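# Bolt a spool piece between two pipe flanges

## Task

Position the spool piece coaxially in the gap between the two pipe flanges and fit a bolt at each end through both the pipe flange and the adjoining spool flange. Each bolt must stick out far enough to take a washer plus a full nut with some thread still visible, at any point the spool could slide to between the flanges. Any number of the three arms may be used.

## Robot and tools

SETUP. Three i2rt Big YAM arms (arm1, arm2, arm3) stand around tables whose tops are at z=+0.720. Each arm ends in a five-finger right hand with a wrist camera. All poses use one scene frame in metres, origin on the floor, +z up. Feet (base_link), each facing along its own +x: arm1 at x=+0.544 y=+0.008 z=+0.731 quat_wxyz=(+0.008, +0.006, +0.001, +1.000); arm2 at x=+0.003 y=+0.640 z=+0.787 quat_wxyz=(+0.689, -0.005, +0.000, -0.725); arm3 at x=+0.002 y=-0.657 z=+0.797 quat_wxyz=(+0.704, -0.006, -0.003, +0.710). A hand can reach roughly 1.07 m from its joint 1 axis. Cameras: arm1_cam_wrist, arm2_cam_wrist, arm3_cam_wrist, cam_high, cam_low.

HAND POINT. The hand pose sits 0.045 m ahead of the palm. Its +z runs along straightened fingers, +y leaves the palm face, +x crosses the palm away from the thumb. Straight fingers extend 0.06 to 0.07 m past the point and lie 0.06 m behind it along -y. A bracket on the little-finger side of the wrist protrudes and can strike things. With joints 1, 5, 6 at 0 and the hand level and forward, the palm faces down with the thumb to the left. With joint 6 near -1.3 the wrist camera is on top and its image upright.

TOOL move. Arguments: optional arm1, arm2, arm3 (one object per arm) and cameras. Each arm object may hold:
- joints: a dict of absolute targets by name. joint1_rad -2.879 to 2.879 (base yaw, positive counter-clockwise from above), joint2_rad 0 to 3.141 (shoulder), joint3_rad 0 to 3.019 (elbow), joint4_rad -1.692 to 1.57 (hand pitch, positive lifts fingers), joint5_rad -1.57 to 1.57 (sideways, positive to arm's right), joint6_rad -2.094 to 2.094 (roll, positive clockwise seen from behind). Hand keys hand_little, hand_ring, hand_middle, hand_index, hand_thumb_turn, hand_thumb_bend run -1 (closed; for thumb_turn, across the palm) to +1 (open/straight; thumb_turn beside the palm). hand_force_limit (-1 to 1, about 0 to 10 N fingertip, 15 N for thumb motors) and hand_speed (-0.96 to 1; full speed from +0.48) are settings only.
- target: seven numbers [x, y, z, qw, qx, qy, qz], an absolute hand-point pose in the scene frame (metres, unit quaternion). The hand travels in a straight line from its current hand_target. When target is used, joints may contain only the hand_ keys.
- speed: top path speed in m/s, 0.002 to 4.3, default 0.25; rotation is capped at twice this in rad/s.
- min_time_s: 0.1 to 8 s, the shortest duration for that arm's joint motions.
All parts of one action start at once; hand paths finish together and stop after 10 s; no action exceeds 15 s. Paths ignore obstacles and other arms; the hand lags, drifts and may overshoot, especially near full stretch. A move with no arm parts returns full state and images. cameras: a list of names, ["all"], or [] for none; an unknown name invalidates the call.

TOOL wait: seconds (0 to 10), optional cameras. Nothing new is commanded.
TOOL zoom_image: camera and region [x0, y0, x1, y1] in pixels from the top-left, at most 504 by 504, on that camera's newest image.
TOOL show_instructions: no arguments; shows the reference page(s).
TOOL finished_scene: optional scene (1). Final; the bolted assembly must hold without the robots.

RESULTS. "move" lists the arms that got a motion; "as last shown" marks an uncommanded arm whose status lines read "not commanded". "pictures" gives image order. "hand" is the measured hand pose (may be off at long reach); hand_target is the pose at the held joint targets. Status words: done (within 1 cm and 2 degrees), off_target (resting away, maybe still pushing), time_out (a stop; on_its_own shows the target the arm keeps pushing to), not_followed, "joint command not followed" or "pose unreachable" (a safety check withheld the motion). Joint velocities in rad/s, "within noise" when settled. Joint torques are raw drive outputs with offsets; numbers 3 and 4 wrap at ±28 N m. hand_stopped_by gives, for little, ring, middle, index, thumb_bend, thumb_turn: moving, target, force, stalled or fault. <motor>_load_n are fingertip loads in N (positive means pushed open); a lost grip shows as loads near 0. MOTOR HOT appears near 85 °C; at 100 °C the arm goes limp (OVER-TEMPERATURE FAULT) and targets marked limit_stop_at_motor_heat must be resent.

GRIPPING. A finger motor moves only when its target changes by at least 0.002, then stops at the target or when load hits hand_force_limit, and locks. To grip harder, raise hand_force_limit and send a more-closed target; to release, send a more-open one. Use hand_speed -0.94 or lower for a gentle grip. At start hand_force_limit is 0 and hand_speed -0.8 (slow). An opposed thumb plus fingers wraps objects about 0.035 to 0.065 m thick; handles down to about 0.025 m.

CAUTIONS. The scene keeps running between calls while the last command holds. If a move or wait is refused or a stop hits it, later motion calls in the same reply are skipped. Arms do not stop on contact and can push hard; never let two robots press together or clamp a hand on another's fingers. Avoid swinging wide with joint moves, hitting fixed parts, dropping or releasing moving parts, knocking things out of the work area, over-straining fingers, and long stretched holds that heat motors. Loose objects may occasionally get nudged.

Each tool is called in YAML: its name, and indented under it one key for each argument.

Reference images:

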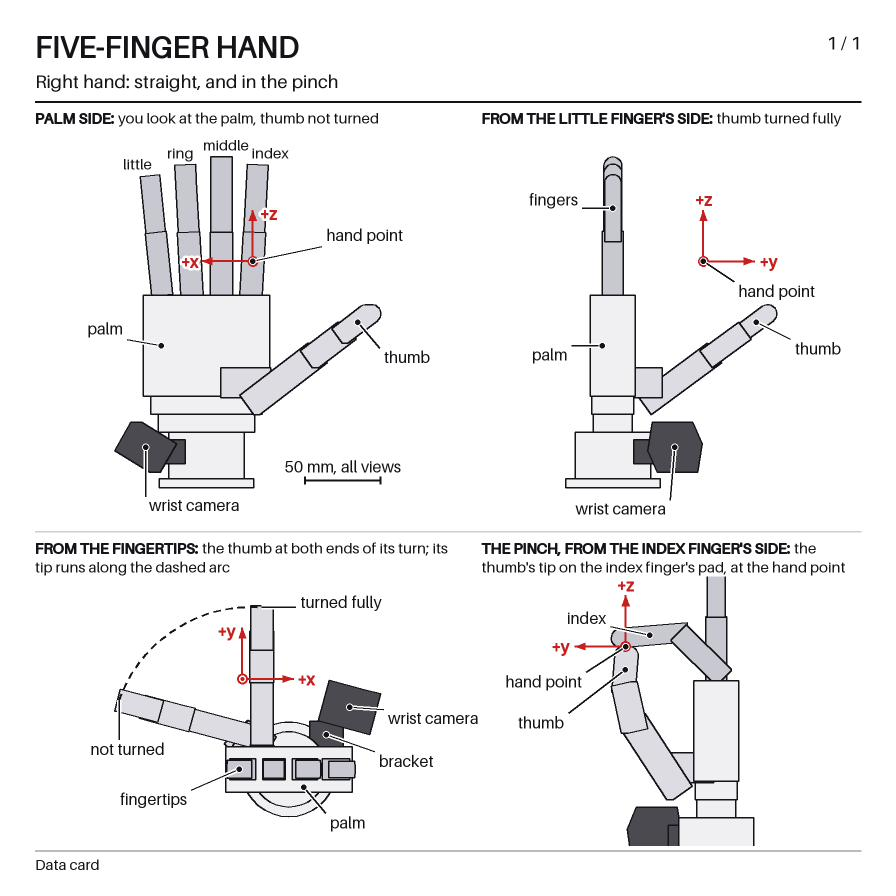

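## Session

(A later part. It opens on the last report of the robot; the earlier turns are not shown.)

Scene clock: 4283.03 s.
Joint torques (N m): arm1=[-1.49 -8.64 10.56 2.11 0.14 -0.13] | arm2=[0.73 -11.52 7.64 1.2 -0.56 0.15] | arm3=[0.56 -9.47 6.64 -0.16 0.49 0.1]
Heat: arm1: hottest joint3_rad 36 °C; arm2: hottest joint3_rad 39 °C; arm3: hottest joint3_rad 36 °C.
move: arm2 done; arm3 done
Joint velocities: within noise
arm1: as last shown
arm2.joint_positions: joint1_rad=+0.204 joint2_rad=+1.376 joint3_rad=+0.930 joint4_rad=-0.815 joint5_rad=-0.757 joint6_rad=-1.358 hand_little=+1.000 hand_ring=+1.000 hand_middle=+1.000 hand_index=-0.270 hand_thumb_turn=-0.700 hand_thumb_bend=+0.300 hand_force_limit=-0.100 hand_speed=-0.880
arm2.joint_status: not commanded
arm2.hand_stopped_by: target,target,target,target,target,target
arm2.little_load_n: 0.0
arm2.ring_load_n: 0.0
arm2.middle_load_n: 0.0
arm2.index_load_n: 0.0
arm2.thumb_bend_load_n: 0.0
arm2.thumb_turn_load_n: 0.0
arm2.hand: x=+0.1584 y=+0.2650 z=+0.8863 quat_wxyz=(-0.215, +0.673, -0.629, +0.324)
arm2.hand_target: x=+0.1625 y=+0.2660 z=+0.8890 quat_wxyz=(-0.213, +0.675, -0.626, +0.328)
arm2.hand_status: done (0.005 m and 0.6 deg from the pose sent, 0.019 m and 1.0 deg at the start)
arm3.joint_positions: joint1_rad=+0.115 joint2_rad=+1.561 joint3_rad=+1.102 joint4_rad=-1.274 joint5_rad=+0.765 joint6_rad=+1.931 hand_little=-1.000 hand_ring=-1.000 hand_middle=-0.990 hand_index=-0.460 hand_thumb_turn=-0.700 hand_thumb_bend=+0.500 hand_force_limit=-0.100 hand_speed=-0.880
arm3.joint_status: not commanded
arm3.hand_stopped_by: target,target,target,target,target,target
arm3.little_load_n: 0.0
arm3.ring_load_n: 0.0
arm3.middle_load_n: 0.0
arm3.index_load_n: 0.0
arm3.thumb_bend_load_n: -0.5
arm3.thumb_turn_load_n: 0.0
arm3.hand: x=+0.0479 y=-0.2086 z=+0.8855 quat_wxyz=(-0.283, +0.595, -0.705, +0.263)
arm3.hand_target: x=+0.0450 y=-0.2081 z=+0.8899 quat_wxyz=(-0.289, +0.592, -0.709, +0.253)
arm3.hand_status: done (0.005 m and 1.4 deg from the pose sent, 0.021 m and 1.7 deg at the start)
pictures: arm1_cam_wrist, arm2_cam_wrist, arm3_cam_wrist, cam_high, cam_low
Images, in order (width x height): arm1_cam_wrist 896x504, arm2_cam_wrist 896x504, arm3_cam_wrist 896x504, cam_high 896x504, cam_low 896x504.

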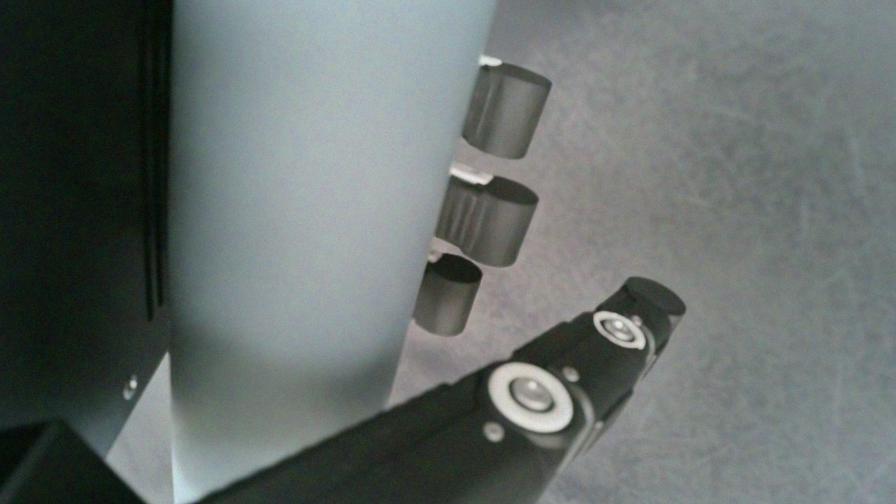

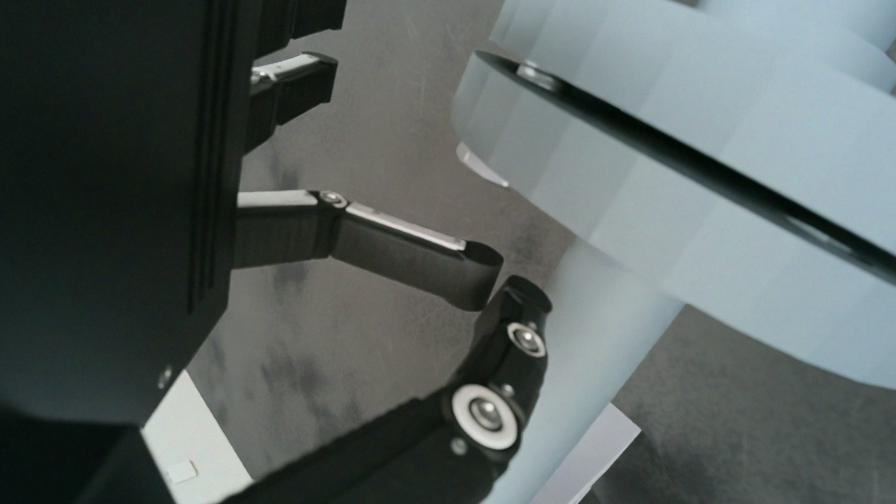

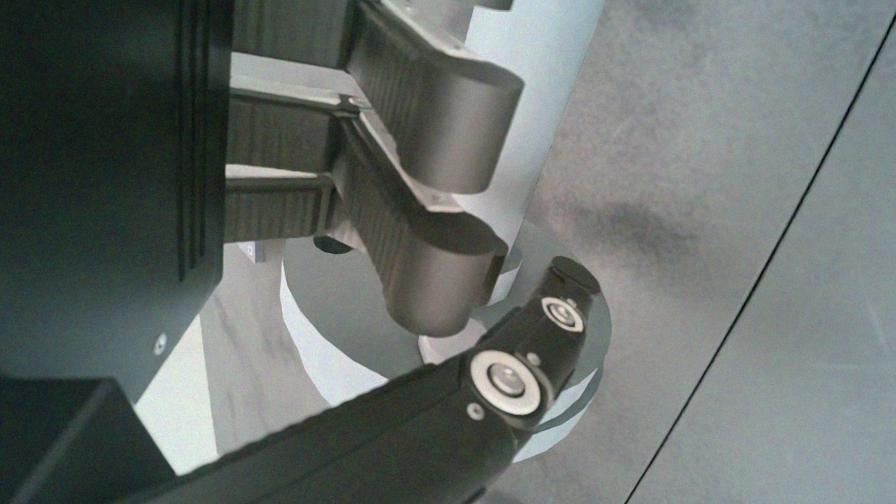

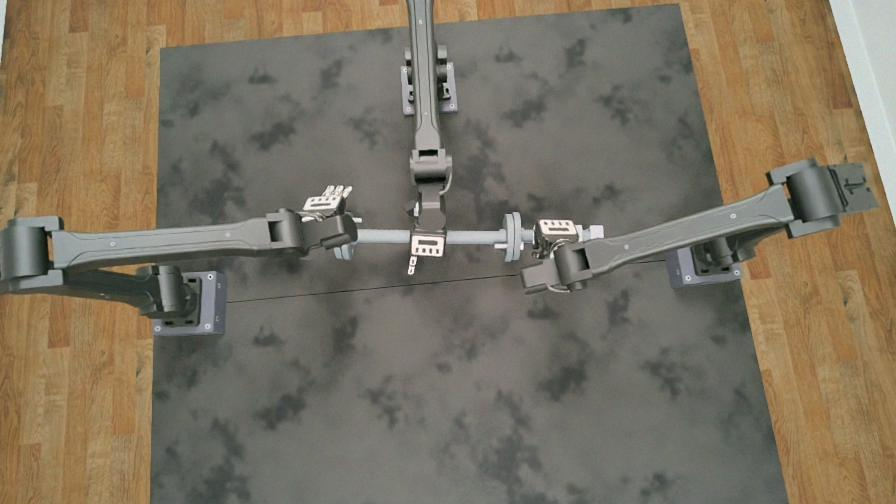

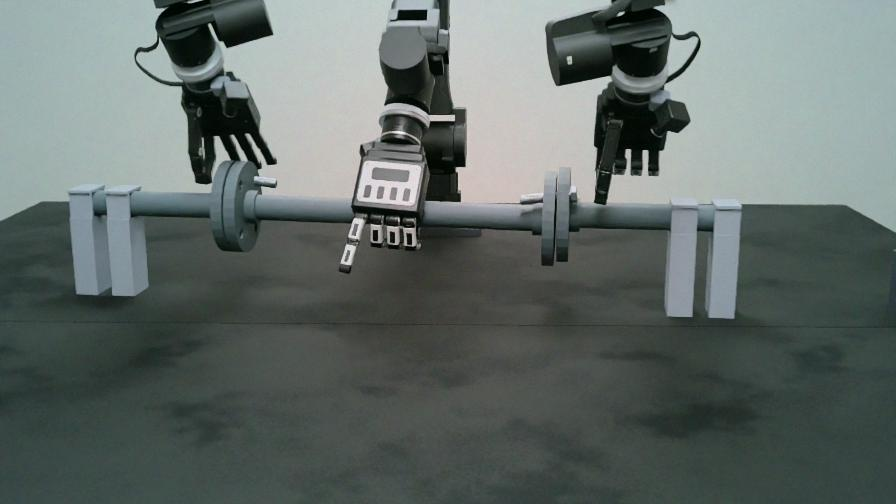

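move:
  arm1: {"joints": {"joint3_rad": 0.83}, "min_time_s": 1.0}
  cameras: ["arm1_cam_wrist", "cam_low"]

Scene clock: 4301.93 s.
Joint torques (N m): arm1=[-1.49 -9.23 7.31 1.95 0.09 -0.15] | arm2=[0.32 -11.11 7.62 1.2 -0.55 0.18] | arm3=[1.08 -10.17 6.6 -0.14 0.51 0.11]
Heat: arm1: hottest joint3_rad 36 °C; arm2: hottest joint3_rad 38 °C; arm3: hottest joint3_rad 35 °C.
move: arm1 done
Joint velocities: within noise
arm1.joint_positions: joint1_rad=-0.024 joint2_rad=+1.437 joint3_rad=+0.844 joint4_rad=-0.341 joint5_rad=+0.078 joint6_rad=+0.106 hand_little=+1.000 hand_ring=-0.500 hand_middle=-0.500 hand_index=-0.500 hand_thumb_turn=-1.000 hand_thumb_bend=+0.950 hand_force_limit=+0.500 hand_speed=-0.850
arm1.joint_status: all done
arm1.hand_stopped_by: fault,target,target,target,target,target
arm1.little_load_n: 0.0
arm1.ring_load_n: 0.5
arm1.middle_load_n: 0.0
arm1.index_load_n: 0.0
arm1.thumb_bend_load_n: 0.0
arm1.thumb_turn_load_n: 0.0
arm1.hand: x=+0.0732 y=+0.0057 z=+0.7875 quat_wxyz=(-0.244, +0.725, +0.610, -0.208)
arm1.hand_target: x=+0.0787 y=+0.0062 z=+0.7807 quat_wxyz=(-0.241, +0.725, +0.613, -0.204)
arm1.hand_status: not commanded
arm2, arm3: as last shown
arm2.joint_positions: joint1_rad=+0.204 joint2_rad=+1.376 joint3_rad=+0.930 joint4_rad=-0.815 joint5_rad=-0.757 joint6_rad=-1.357 hand_little=+1.000 hand_ring=+1.000 hand_middle=+1.000 hand_index=-0.270 hand_thumb_turn=-0.700 hand_thumb_bend=+0.300 hand_force_limit=-0.100 hand_speed=-0.880
arm2.little_load_n: -0.5
arm3.thumb_bend_load_n: 0.0
arm3.hand: x=+0.0479 y=-0.2085 z=+0.8856 quat_wxyz=(-0.283, +0.595, -0.705, +0.262)
arm3.hand_target: x=+0.0450 y=-0.2080 z=+0.8900 quat_wxyz=(-0.289, +0.592, -0.709, +0.253)
Images, in order (width x height): arm1_cam_wrist 896x504, cam_low 896x504.

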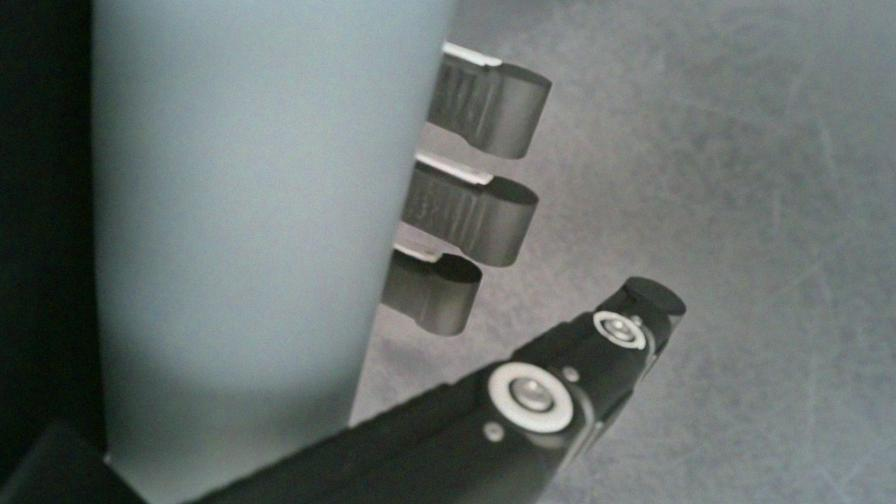

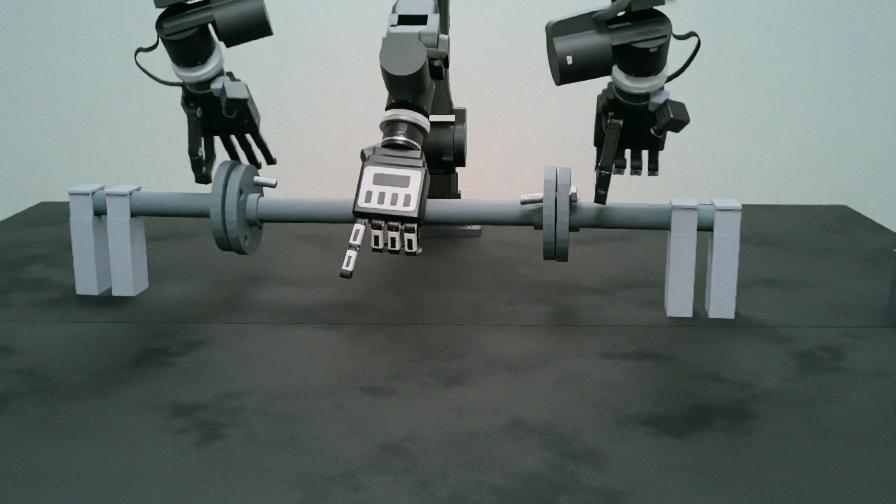

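zoom_image:
  camera: "cam_low"
  region: [515, 130, 635, 270]

zoom_image:
  camera: "cam_low"
  region: [160, 120, 280, 260]

Scaled by 3.600 from the camera's image (finer frame: 1280x720).

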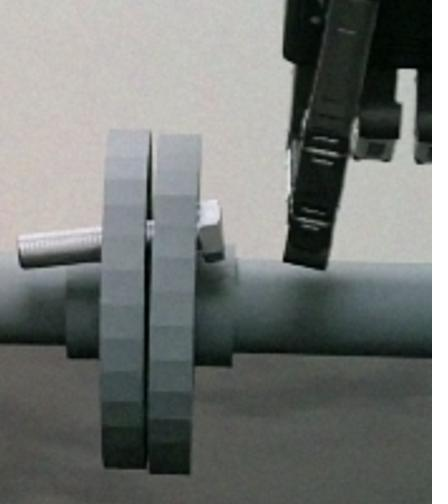

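Scaled by 3.600 from the camera's image (finer frame: 1280x720).

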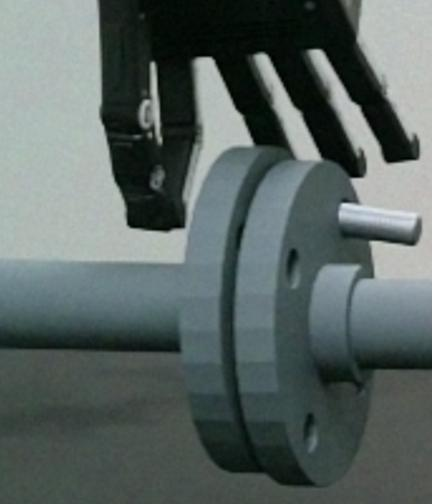

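move:
  arm1: {"joints": {"hand_speed": -0.9, "hand_force_limit": -0.6, "hand_index": -0.95, "hand_middle": -0.95, "hand_ring": -0.95}}
  cameras: ["arm1_cam_wrist", "cam_low"]

zoom_image:
  camera: "cam_low"
  region: [515, 130, 635, 270]

Scene clock: 4322.77 s.
Joint torques (N m): arm1=[-1.49 -8.7 7.21 2.06 0.11 -0.12] | arm2=[0.38 -11.22 7.82 1.1 -0.53 0.17] | arm3=[0.26 -9.58 6.65 -0.06 0.53 0.1]
Heat: arm1: hottest joint3_rad 36 °C; arm2: hottest joint3_rad 37 °C; arm3: hottest joint3_rad 34 °C.
move: arm1 done
Joint velocities: within noise
arm1.joint_positions: joint1_rad=-0.024 joint2_rad=+1.437 joint3_rad=+0.843 joint4_rad=-0.341 joint5_rad=+0.078 joint6_rad=+0.108 hand_little=+1.000 hand_ring=-0.945 hand_middle=-0.950 hand_index=-0.950 hand_thumb_turn=-1.000 hand_thumb_bend=+0.950 hand_force_limit=-0.600 hand_speed=-0.900
arm1.joint_status: all done
arm1.hand_stopped_by: fault,force,target,target,target,target
arm1.little_load_n: 0.0
arm1.ring_load_n: 2.5
arm1.middle_load_n: 0.0
arm1.index_load_n: 0.0
arm1.thumb_bend_load_n: 0.0
arm1.thumb_turn_load_n: 0.0
arm1.hand: x=+0.0733 y=+0.0056 z=+0.7874 quat_wxyz=(-0.243, +0.726, +0.609, -0.209)
arm1.hand_target: x=+0.0786 y=+0.0062 z=+0.7807 quat_wxyz=(-0.241, +0.725, +0.612, -0.204)
arm1.hand_status: not commanded
arm2, arm3: as last shown
arm2.little_load_n: 0.0
Images, in order (width x height): arm1_cam_wrist 896x504, cam_low 896x504.

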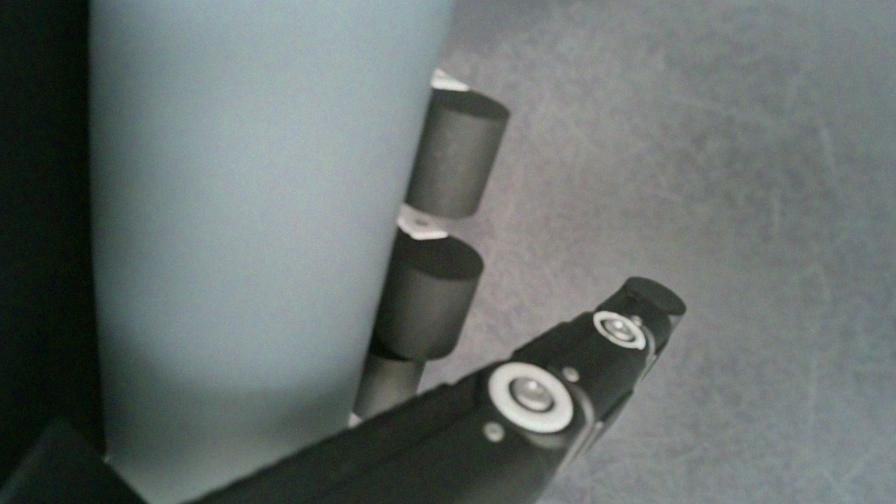

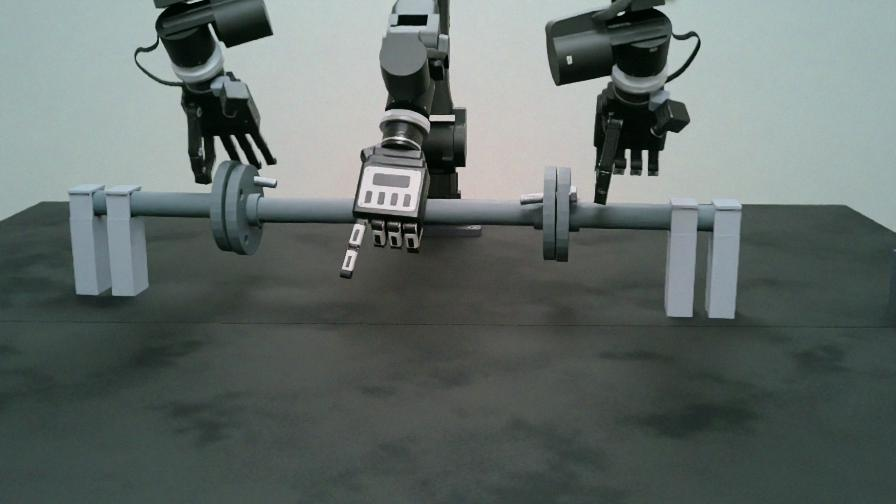

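Scaled by 3.600 from the camera's image (finer frame: 1280x720).

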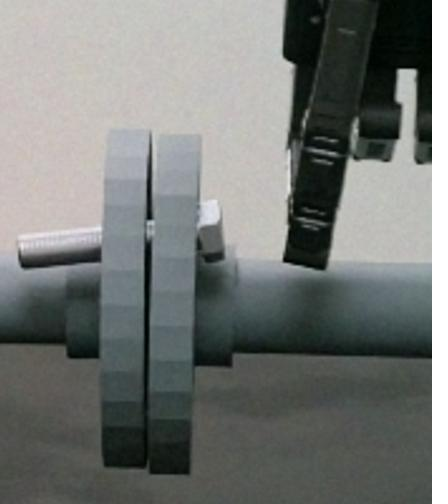

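move:
  arm1: {"joints": {"joint3_rad": 0.86}, "min_time_s": 1.0}
  cameras: ["cam_low"]

zoom_image:
  camera: "cam_low"
  region: [515, 130, 635, 270]

zoom_image:
  camera: "cam_low"
  region: [160, 120, 280, 260]

Scene clock: 4328.07 s.
Joint torques (N m): arm1=[-1.26 -8.06 10.02 1.94 0.07 -0.16] | arm2=[-0.21 -11.52 7.45 1.2 -0.5 0.12] | arm3=[0.85 -9.88 6.65 0.01 0.52 0.08]
Heat: arm1: hottest joint3_rad 35 °C; arm2: hottest joint3_rad 37 °C; arm3: hottest joint3_rad 33 °C.
move: arm1 done
Joint velocities: within noise
arm1.joint_positions: joint1_rad=-0.024 joint2_rad=+1.437 joint3_rad=+0.843 joint4_rad=-0.341 joint5_rad=+0.078 joint6_rad=+0.108 hand_little=+1.000 hand_ring=-0.945 hand_middle=-0.950 hand_index=-0.950 hand_thumb_turn=-1.000 hand_thumb_bend=+0.950 hand_force_limit=-0.600 hand_speed=-0.900
arm1.joint_status: all done
arm1.hand_stopped_by: fault,force,target,target,target,target
arm1.little_load_n: 0.0
arm1.ring_load_n: 2.5
arm1.middle_load_n: 0.0
arm1.index_load_n: 0.0
arm1.thumb_bend_load_n: 0.0
arm1.thumb_turn_load_n: 0.0
arm1.hand: x=+0.0733 y=+0.0056 z=+0.7874 quat_wxyz=(-0.243, +0.726, +0.609, -0.209)
arm1.hand_target: x=+0.0648 y=+0.0068 z=+0.7939 quat_wxyz=(-0.250, +0.722, +0.609, -0.214)
arm1.hand_status: not commanded
arm2, arm3: as last shown
Images, in order (width x height): cam_low 896x504.

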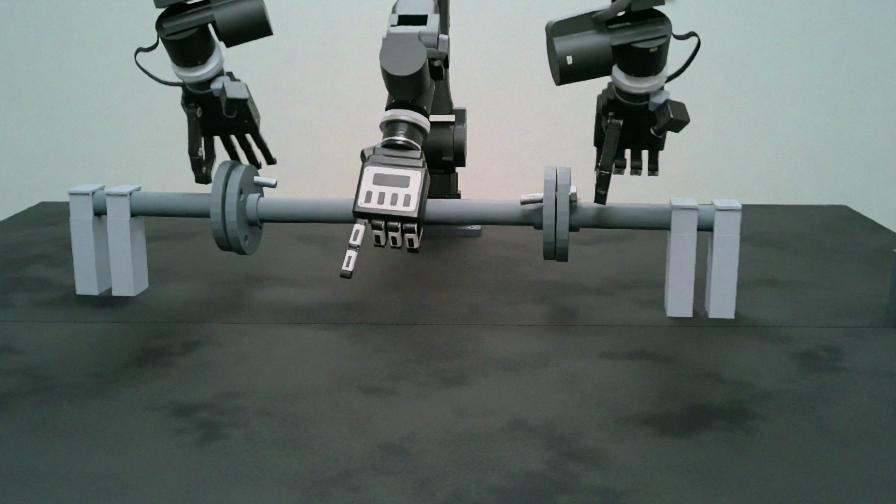

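Scaled by 3.600 from the camera's image (finer frame: 1280x720).

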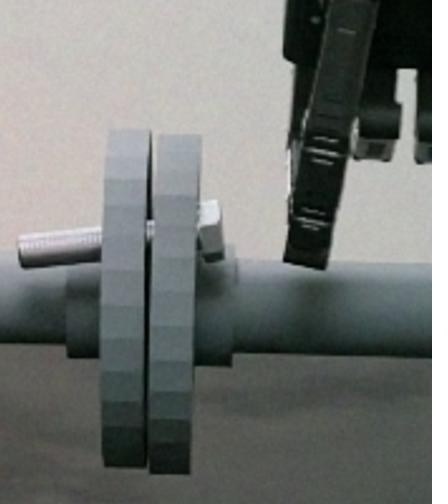

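Scaled by 3.600 from the camera's image (finer frame: 1280x720).

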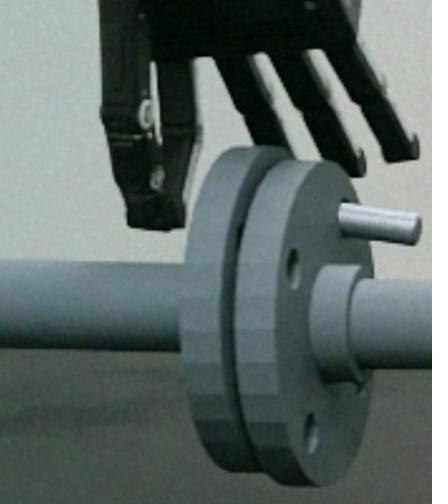

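move:
  arm1: {"joints": {"joint3_rad": 0.873}, "min_time_s": 1.0}
  cameras: ["cam_low"]

Scene clock: 4331.80 s.
Joint torques (N m): arm1=[-2.08 -9.23 11.04 1.81 0.14 -0.14] | arm2=[1.32 -10.87 7.53 1.16 -0.55 0.15] | arm3=[0.62 -9.93 6.71 -0.06 0.51 0.11]
Heat: arm1: hottest joint3_rad 36 °C; arm2: hottest joint3_rad 37 °C; arm3: hottest joint3_rad 33 °C.
move: arm1 done
Joint velocities: within noise
arm1.joint_positions: joint1_rad=-0.024 joint2_rad=+1.437 joint3_rad=+0.844 joint4_rad=-0.341 joint5_rad=+0.078 joint6_rad=+0.108 hand_little=+1.000 hand_ring=-0.945 hand_middle=-0.950 hand_index=-0.950 hand_thumb_turn=-1.000 hand_thumb_bend=+0.950 hand_force_limit=-0.600 hand_speed=-0.900
arm1.joint_status: all done
arm1.hand_stopped_by: fault,force,target,target,target,target
arm1.little_load_n: -0.5
arm1.ring_load_n: 2.5
arm1.middle_load_n: 0.0
arm1.index_load_n: 0.0
arm1.thumb_bend_load_n: 0.0
arm1.thumb_turn_load_n: 0.0
arm1.hand: x=+0.0731 y=+0.0056 z=+0.7876 quat_wxyz=(-0.243, +0.726, +0.609, -0.209)
arm1.hand_target: x=+0.0590 y=+0.0070 z=+0.7997 quat_wxyz=(-0.254, +0.720, +0.607, -0.219)
arm1.hand_status: not commanded
arm2, arm3: as last shown
Images, in order (width x height): cam_low 896x504.

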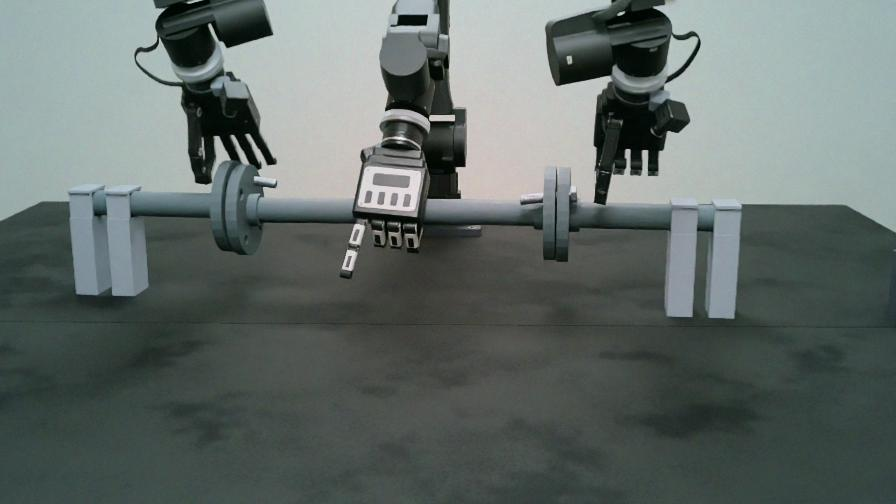

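move:
  arm1: {"joints": {"joint3_rad": 0.879}, "min_time_s": 1.0}
  cameras: ["cam_low"]

zoom_image:
  camera: "cam_low"
  region: [515, 130, 635, 270]

zoom_image:
  camera: "cam_low"
  region: [160, 120, 280, 260]

Scene clock: 4336.27 s.
Joint torques (N m): arm1=[-1.9 -9.05 11.63 1.98 0.13 -0.19] | arm2=[0.73 -11.34 7.62 0.91 -0.48 0.13] | arm3=[-0.15 -9.99 6.6 -0.03 0.52 0.11]
Heat: arm1: hottest joint3_rad 36 °C; arm2: hottest joint3_rad 37 °C; arm3: hottest joint3_rad 33 °C.
move: arm1 done
Joint velocities: within noise
arm1.joint_positions: joint1_rad=-0.024 joint2_rad=+1.437 joint3_rad=+0.844 joint4_rad=-0.341 joint5_rad=+0.078 joint6_rad=+0.108 hand_little=+1.000 hand_ring=-0.945 hand_middle=-0.950 hand_index=-0.950 hand_thumb_turn=-1.000 hand_thumb_bend=+0.950 hand_force_limit=-0.600 hand_speed=-0.900
arm1.joint_status: all done
arm1.hand_stopped_by: fault,force,target,target,target,target
arm1.little_load_n: 0.0
arm1.ring_load_n: 2.5
arm1.middle_load_n: 0.0
arm1.index_load_n: 0.0
arm1.thumb_bend_load_n: 0.0
arm1.thumb_turn_load_n: 0.0
arm1.hand: x=+0.0729 y=+0.0056 z=+0.7877 quat_wxyz=(-0.244, +0.726, +0.609, -0.209)
arm1.hand_target: x=+0.0563 y=+0.0071 z=+0.8025 quat_wxyz=(-0.256, +0.719, +0.607, -0.221)
arm1.hand_status: not commanded
arm2, arm3: as last shown
Images, in order (width x height): cam_low 896x504.

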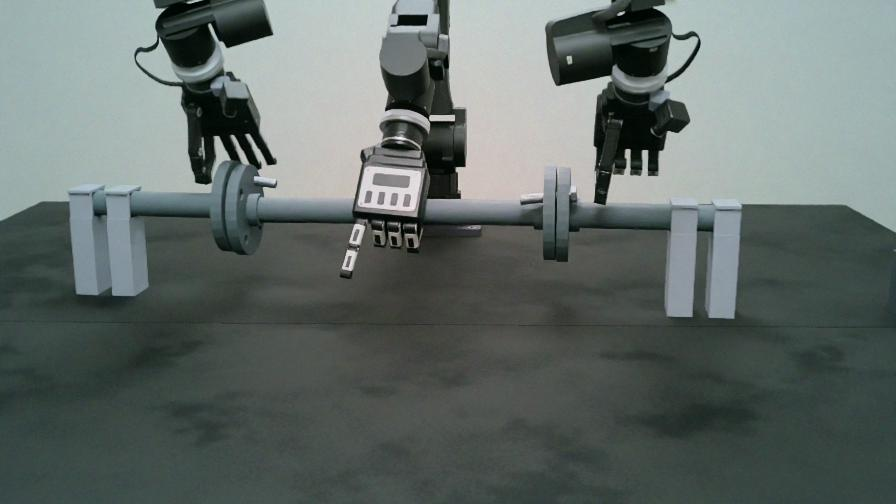

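Scaled by 3.600 from the camera's image (finer frame: 1280x720).

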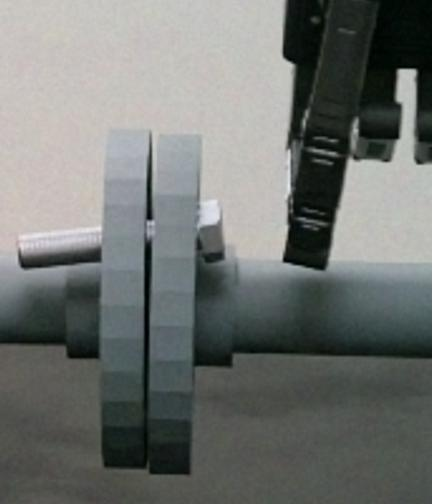

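Scaled by 3.600 from the camera's image (finer frame: 1280x720).

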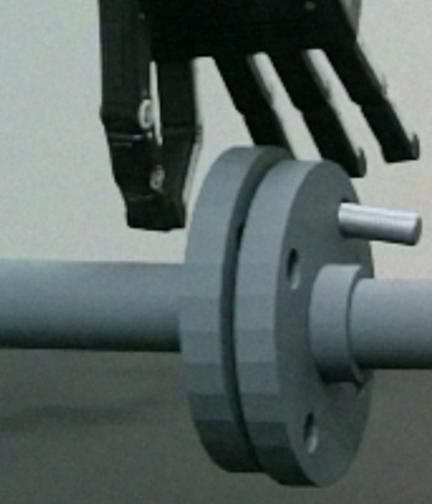

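move:
  arm1: {"joints": {"joint3_rad": 0.885}, "min_time_s": 1.0}
  cameras: []

Scene clock: 4340.57 s.
Joint torques (N m): arm1=[-1.73 -9.05 12.15 1.81 0.06 -0.17] | arm2=[0.67 -11.63 7.57 1.18 -0.54 0.15] | arm3=[1.03 -10.29 6.5 -0.1 0.52 0.11]
Heat: arm1: hottest joint3_rad 36 °C; arm2: hottest joint3_rad 37 °C; arm3: hottest joint3_rad 33 °C.
move: arm1 done
Joint velocities: within noise
arm1.joint_positions: joint1_rad=-0.024 joint2_rad=+1.437 joint3_rad=+0.844 joint4_rad=-0.341 joint5_rad=+0.078 joint6_rad=+0.108 hand_little=+1.000 hand_ring=-0.945 hand_middle=-0.950 hand_index=-0.950 hand_thumb_turn=-1.000 hand_thumb_bend=+0.950 hand_force_limit=-0.600 hand_speed=-0.900
arm1.joint_status: all done
arm1.hand_stopped_by: fault,force,target,target,target,target
arm1.little_load_n: 0.0
arm1.ring_load_n: 3.0
arm1.middle_load_n: 0.0
arm1.index_load_n: 0.0
arm1.thumb_bend_load_n: 0.0
arm1.thumb_turn_load_n: 0.0
arm1.hand: x=+0.0728 y=+0.0056 z=+0.7879 quat_wxyz=(-0.244, +0.726, +0.609, -0.209)
arm1.hand_target: x=+0.0537 y=+0.0073 z=+0.8052 quat_wxyz=(-0.258, +0.719, +0.606, -0.223)
arm1.hand_status: not commanded
arm2, arm3: as last shown

move:
  arm1: {"joints": {"joint3_rad": 0.89}, "min_time_s": 1.0}
  cameras: ["cam_low"]

zoom_image:
  camera: "cam_low"
  region: [515, 130, 635, 270]

Scene clock: 4360.43 s.
Joint torques (N m): arm1=[-1.44 -9.05 12.52 1.85 0.13 -0.17] | arm2=[0.15 -11.05 7.51 1.28 -0.51 0.16] | arm3=[0.67 -10.4 6.6 -0.12 0.51 0.08]
Heat: arm1: hottest joint3_rad 38 °C; arm2: hottest joint3_rad 37 °C; arm3: hottest joint3_rad 33 °C.
move: arm1 done
Joint velocities: within noise
arm1.joint_positions: joint1_rad=-0.024 joint2_rad=+1.437 joint3_rad=+0.845 joint4_rad=-0.341 joint5_rad=+0.078 joint6_rad=+0.108 hand_little=+1.000 hand_ring=-0.945 hand_middle=-0.950 hand_index=-0.950 hand_thumb_turn=-1.000 hand_thumb_bend=+0.950 hand_force_limit=-0.600 hand_speed=-0.900
arm1.joint_status: all done
arm1.hand_stopped_by: fault,force,target,target,target,target
arm1.little_load_n: 0.0
arm1.ring_load_n: 2.5
arm1.middle_load_n: 0.0
arm1.index_load_n: 0.5
arm1.thumb_bend_load_n: 0.0
arm1.thumb_turn_load_n: 0.0
arm1.hand: x=+0.0726 y=+0.0056 z=+0.7881 quat_wxyz=(-0.244, +0.726, +0.609, -0.209)
arm1.hand_target: x=+0.0515 y=+0.0073 z=+0.8075 quat_wxyz=(-0.260, +0.718, +0.605, -0.225)
arm1.hand_status: not commanded
arm2, arm3: as last shown
Images, in order (width x height): cam_low 896x504.

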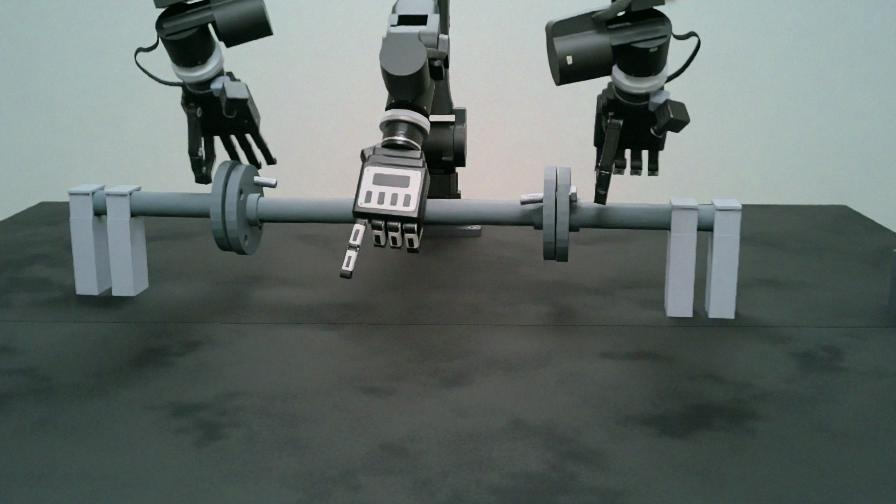

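Scaled by 3.600 from the camera's image (finer frame: 1280x720).

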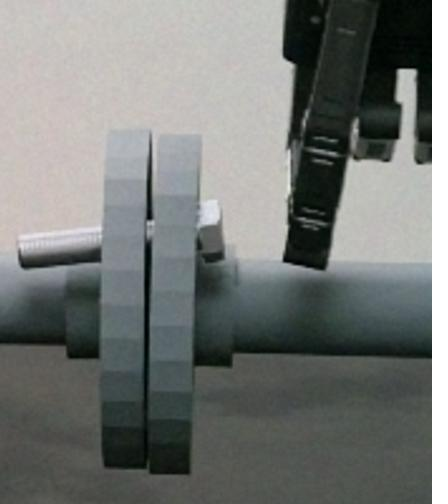

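move:
  arm1: {"joints": {"joint3_rad": 0.895}, "min_time_s": 1.0}
  cameras: ["cam_low"]

zoom_image:
  camera: "cam_low"
  region: [515, 130, 635, 270]

Scene clock: 4364.77 s.
Joint torques (N m): arm1=[-1.9 -9.11 12.96 1.98 0.11 -0.13] | arm2=[0.56 -11.11 7.51 1.11 -0.48 0.08] | arm3=[0.85 -9.99 6.69 -0.13 0.49 0.12]
Heat: arm1: hottest joint3_rad 38 °C; arm2: hottest joint3_rad 37 °C; arm3: hottest joint3_rad 33 °C.
move: arm1 done
Joint velocities: within noise
arm1.joint_positions: joint1_rad=-0.024 joint2_rad=+1.437 joint3_rad=+0.845 joint4_rad=-0.341 joint5_rad=+0.078 joint6_rad=+0.108 hand_little=+1.000 hand_ring=-0.945 hand_middle=-0.950 hand_index=-0.950 hand_thumb_turn=-1.000 hand_thumb_bend=+0.950 hand_force_limit=-0.600 hand_speed=-0.900
arm1.joint_status: all done
arm1.hand_stopped_by: fault,force,target,target,target,target
arm1.little_load_n: 0.0
arm1.ring_load_n: 3.0
arm1.middle_load_n: 0.0
arm1.index_load_n: -0.5
arm1.thumb_bend_load_n: 0.0
arm1.thumb_turn_load_n: 0.0
arm1.hand: x=+0.0724 y=+0.0056 z=+0.7882 quat_wxyz=(-0.244, +0.726, +0.609, -0.209)
arm1.hand_target: x=+0.0492 y=+0.0074 z=+0.8098 quat_wxyz=(-0.261, +0.718, +0.604, -0.226)
arm1.hand_status: not commanded
arm2.joint_positions: joint1_rad=+0.204 joint2_rad=+1.376 joint3_rad=+0.930 joint4_rad=-0.815 joint5_rad=-0.757 joint6_rad=-1.357 hand_little=+1.000 hand_ring=+1.000 hand_middle=+1.000 hand_index=-0.270 hand_thumb_turn=-0.700 hand_thumb_bend=+0.300 hand_force_limit=-0.100 hand_speed=-0.880
arm2.joint_status: not commanded
arm2.hand_stopped_by: target,target,target,target,target,target
arm2.little_load_n: 0.0
arm2.ring_load_n: 0.0
arm2.middle_load_n: 0.0
arm2.index_load_n: 0.0
arm2.thumb_bend_load_n: 0.0
arm2.thumb_turn_load_n: 0.0
arm2.hand: x=+0.1584 y=+0.2650 z=+0.8863 quat_wxyz=(-0.215, +0.673, -0.629, +0.324)
arm2.hand_target: x=+0.1625 y=+0.2660 z=+0.8890 quat_wxyz=(-0.213, +0.675, -0.626, +0.328)
arm2.hand_status: not commanded
arm3.joint_positions: joint1_rad=+0.115 joint2_rad=+1.561 joint3_rad=+1.102 joint4_rad=-1.274 joint5_rad=+0.765 joint6_rad=+1.931 hand_little=-1.000 hand_ring=-1.000 hand_middle=-0.990 hand_index=-0.460 hand_thumb_turn=-0.700 hand_thumb_bend=+0.500 hand_force_limit=-0.100 hand_speed=-0.880
arm3.joint_status: not commanded
arm3.hand_stopped_by: target,target,target,target,target,target
arm3.little_load_n: 0.0
arm3.ring_load_n: 0.0
arm3.middle_load_n: 0.0
arm3.index_load_n: 0.0
arm3.thumb_bend_load_n: 0.0
arm3.thumb_turn_load_n: 0.0
arm3.hand: x=+0.0479 y=-0.2085 z=+0.8856 quat_wxyz=(-0.283, +0.595, -0.705, +0.262)
arm3.hand_target: x=+0.0450 y=-0.2080 z=+0.8900 quat_wxyz=(-0.289, +0.592, -0.709, +0.253)
arm3.hand_status: not commanded
Images, in order (width x height): cam_low 896x504.

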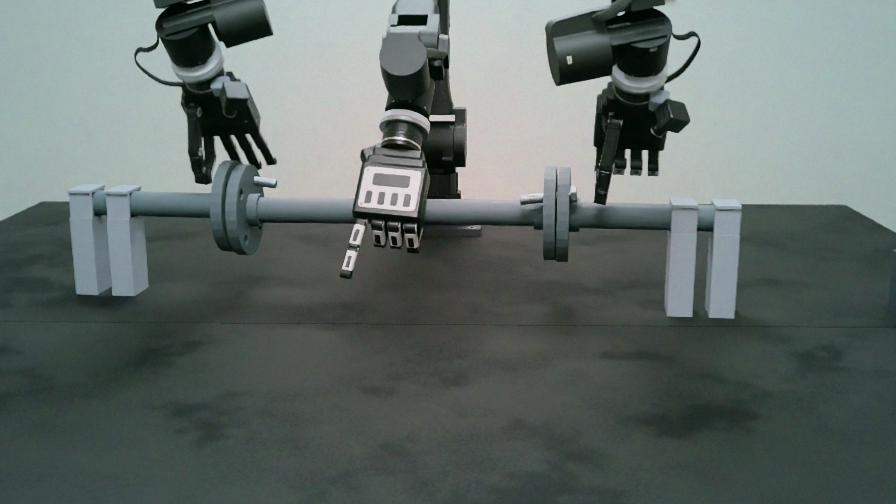

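Scaled by 3.600 from the camera's image (finer frame: 1280x720).

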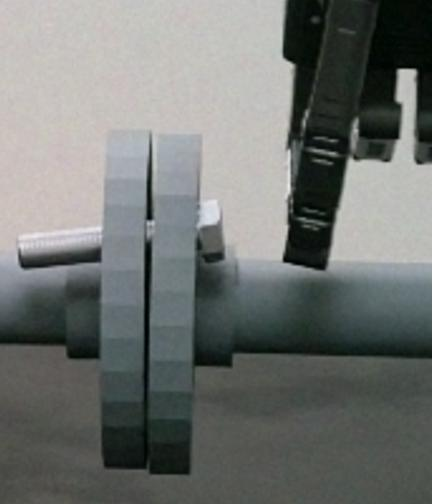

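move:
  cameras: ["cam_high", "cam_low", "arm1_cam_wrist"]

zoom_image:
  camera: "cam_high"
  region: [490, 200, 570, 270]

zoom_image:
  camera: "cam_high"
  region: [320, 200, 400, 270]

zoom_image:
  camera: "cam_low"
  region: [200, 150, 270, 260]

Scene clock: 4375.97 s.
Joint torques (N m): arm1=[-1.61 -8.12 12.7 1.95 0.12 -0.17] | arm2=[0.97 -11.16 7.69 1.29 -0.49 0.17] | arm3=[0.03 -9.82 6.65 -0.16 0.48 0.12]
Heat: arm1: hottest joint3_rad 39 °C; arm2: hottest joint3_rad 37 °C; arm3: hottest joint3_rad 32 °C.
Joint velocities: within noise
arm1.joint_positions: joint1_rad=-0.024 joint2_rad=+1.437 joint3_rad=+0.845 joint4_rad=-0.341 joint5_rad=+0.078 joint6_rad=+0.108 hand_little=+1.000 hand_ring=-0.945 hand_middle=-0.950 hand_index=-0.950 hand_thumb_turn=-1.000 hand_thumb_bend=+0.950 hand_force_limit=-0.600 hand_speed=-0.900
arm1.joint_status: all done
arm1.hand_stopped_by: fault,force,target,target,target,target
arm1.little_load_n: 0.0
arm1.ring_load_n: 3.0
arm1.middle_load_n: 0.0
arm1.index_load_n: 0.0
arm1.thumb_bend_load_n: 0.0
arm1.thumb_turn_load_n: 0.0
arm1.hand: x=+0.0724 y=+0.0056 z=+0.7882 quat_wxyz=(-0.244, +0.726, +0.609, -0.209) (m; scene frame)
arm1.hand_target: x=+0.0492 y=+0.0074 z=+0.8098 quat_wxyz=(-0.261, +0.718, +0.604, -0.226) (m; scene frame)
arm1.hand_status: not commanded
arm2.joint_positions: joint1_rad=+0.204 joint2_rad=+1.376 joint3_rad=+0.930 joint4_rad=-0.815 joint5_rad=-0.757 joint6_rad=-1.357 hand_little=+1.000 hand_ring=+1.000 hand_middle=+1.000 hand_index=-0.270 hand_thumb_turn=-0.700 hand_thumb_bend=+0.300 hand_force_limit=-0.100 hand_speed=-0.880
arm2.joint_status: not commanded
arm2.hand_stopped_by: target,target,target,target,target,target
arm2.little_load_n: -0.5
arm2.ring_load_n: 0.0
arm2.middle_load_n: 0.0
arm2.index_load_n: 0.0
arm2.thumb_bend_load_n: 0.0
arm2.thumb_turn_load_n: 0.0
arm2.hand: x=+0.1584 y=+0.2650 z=+0.8863 quat_wxyz=(-0.215, +0.673, -0.629, +0.324) (m; scene frame)
arm2.hand_target: x=+0.1625 y=+0.2660 z=+0.8890 quat_wxyz=(-0.213, +0.675, -0.626, +0.328) (m; scene frame)
arm2.hand_status: not commanded
arm3.joint_positions: joint1_rad=+0.115 joint2_rad=+1.561 joint3_rad=+1.102 joint4_rad=-1.274 joint5_rad=+0.765 joint6_rad=+1.931 hand_little=-1.000 hand_ring=-1.000 hand_middle=-0.990 hand_index=-0.460 hand_thumb_turn=-0.700 hand_thumb_bend=+0.500 hand_force_limit=-0.100 hand_speed=-0.880
arm3.joint_status: not commanded
arm3.hand_stopped_by: target,target,target,target,target,target
arm3.little_load_n: 0.0
arm3.ring_load_n: 0.5
arm3.middle_load_n: 0.0
arm3.index_load_n: 0.0
arm3.thumb_bend_load_n: 0.0
arm3.thumb_turn_load_n: 0.0
arm3.hand: x=+0.0479 y=-0.2085 z=+0.8856 quat_wxyz=(-0.283, +0.595, -0.705, +0.262) (m; scene frame)
arm3.hand_target: x=+0.0450 y=-0.2080 z=+0.8900 quat_wxyz=(-0.289, +0.592, -0.709, +0.253) (m; scene frame)
arm3.hand_status: not commanded
pictures: arm1_cam_wrist, cam_high, cam_low
Images, in order (width x height): arm1_cam_wrist 896x504, cam_high 896x504, cam_low 896x504.

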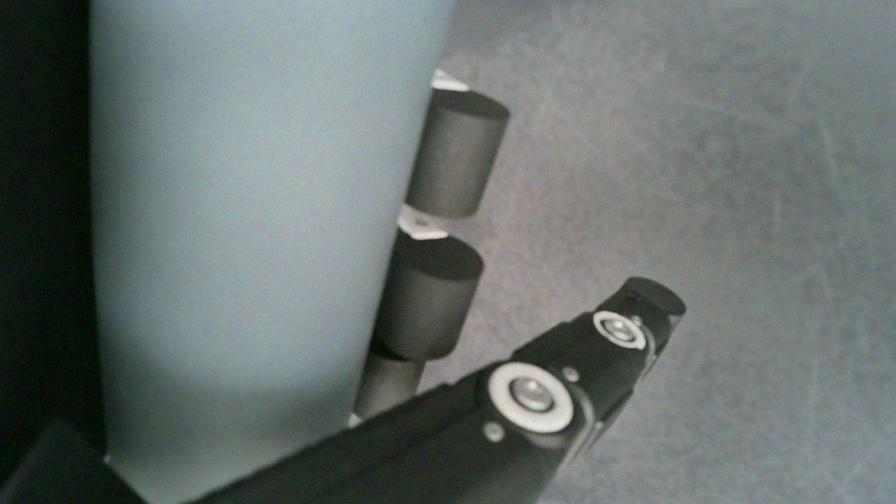

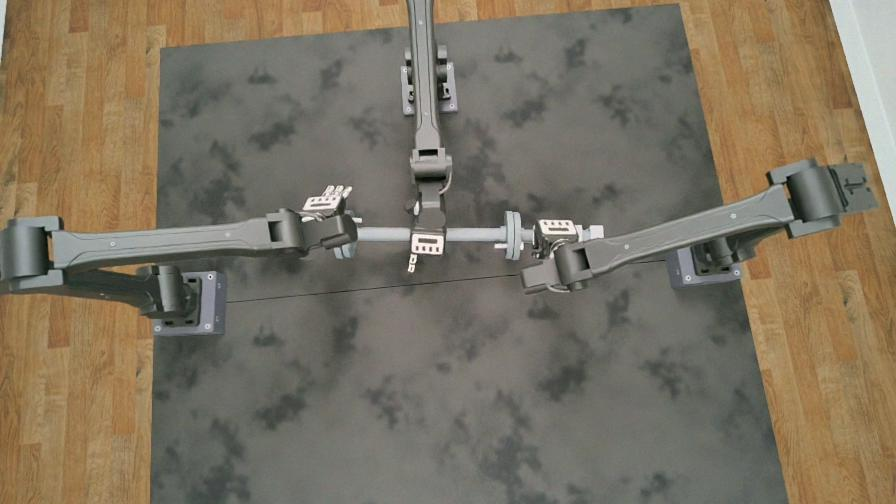

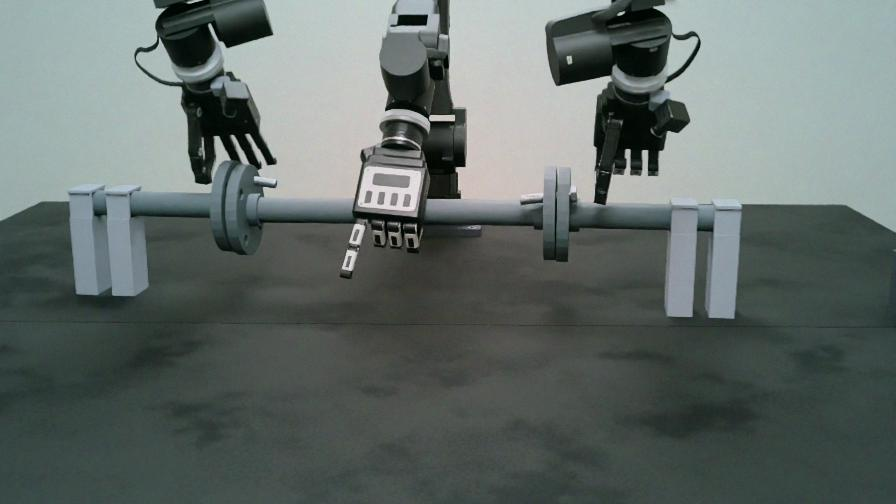

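Scaled by 6.300 from the camera's image (finer frame: 1280x720).

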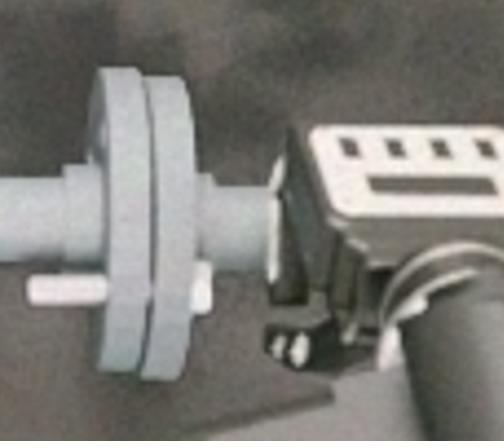

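Scaled by 6.300 from the camera's image (finer frame: 1280x720).

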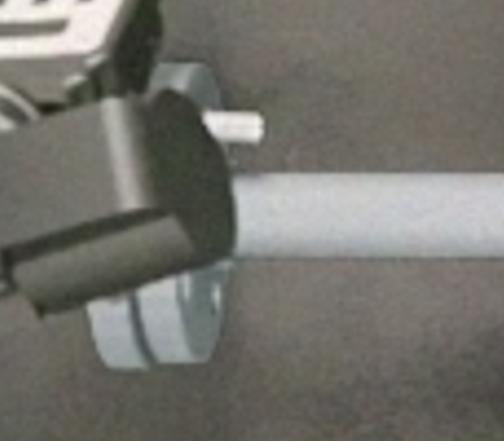

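Scaled by 4.582 from the camera's image (finer frame: 1280x720).

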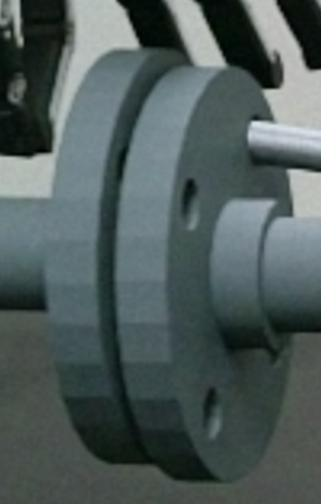

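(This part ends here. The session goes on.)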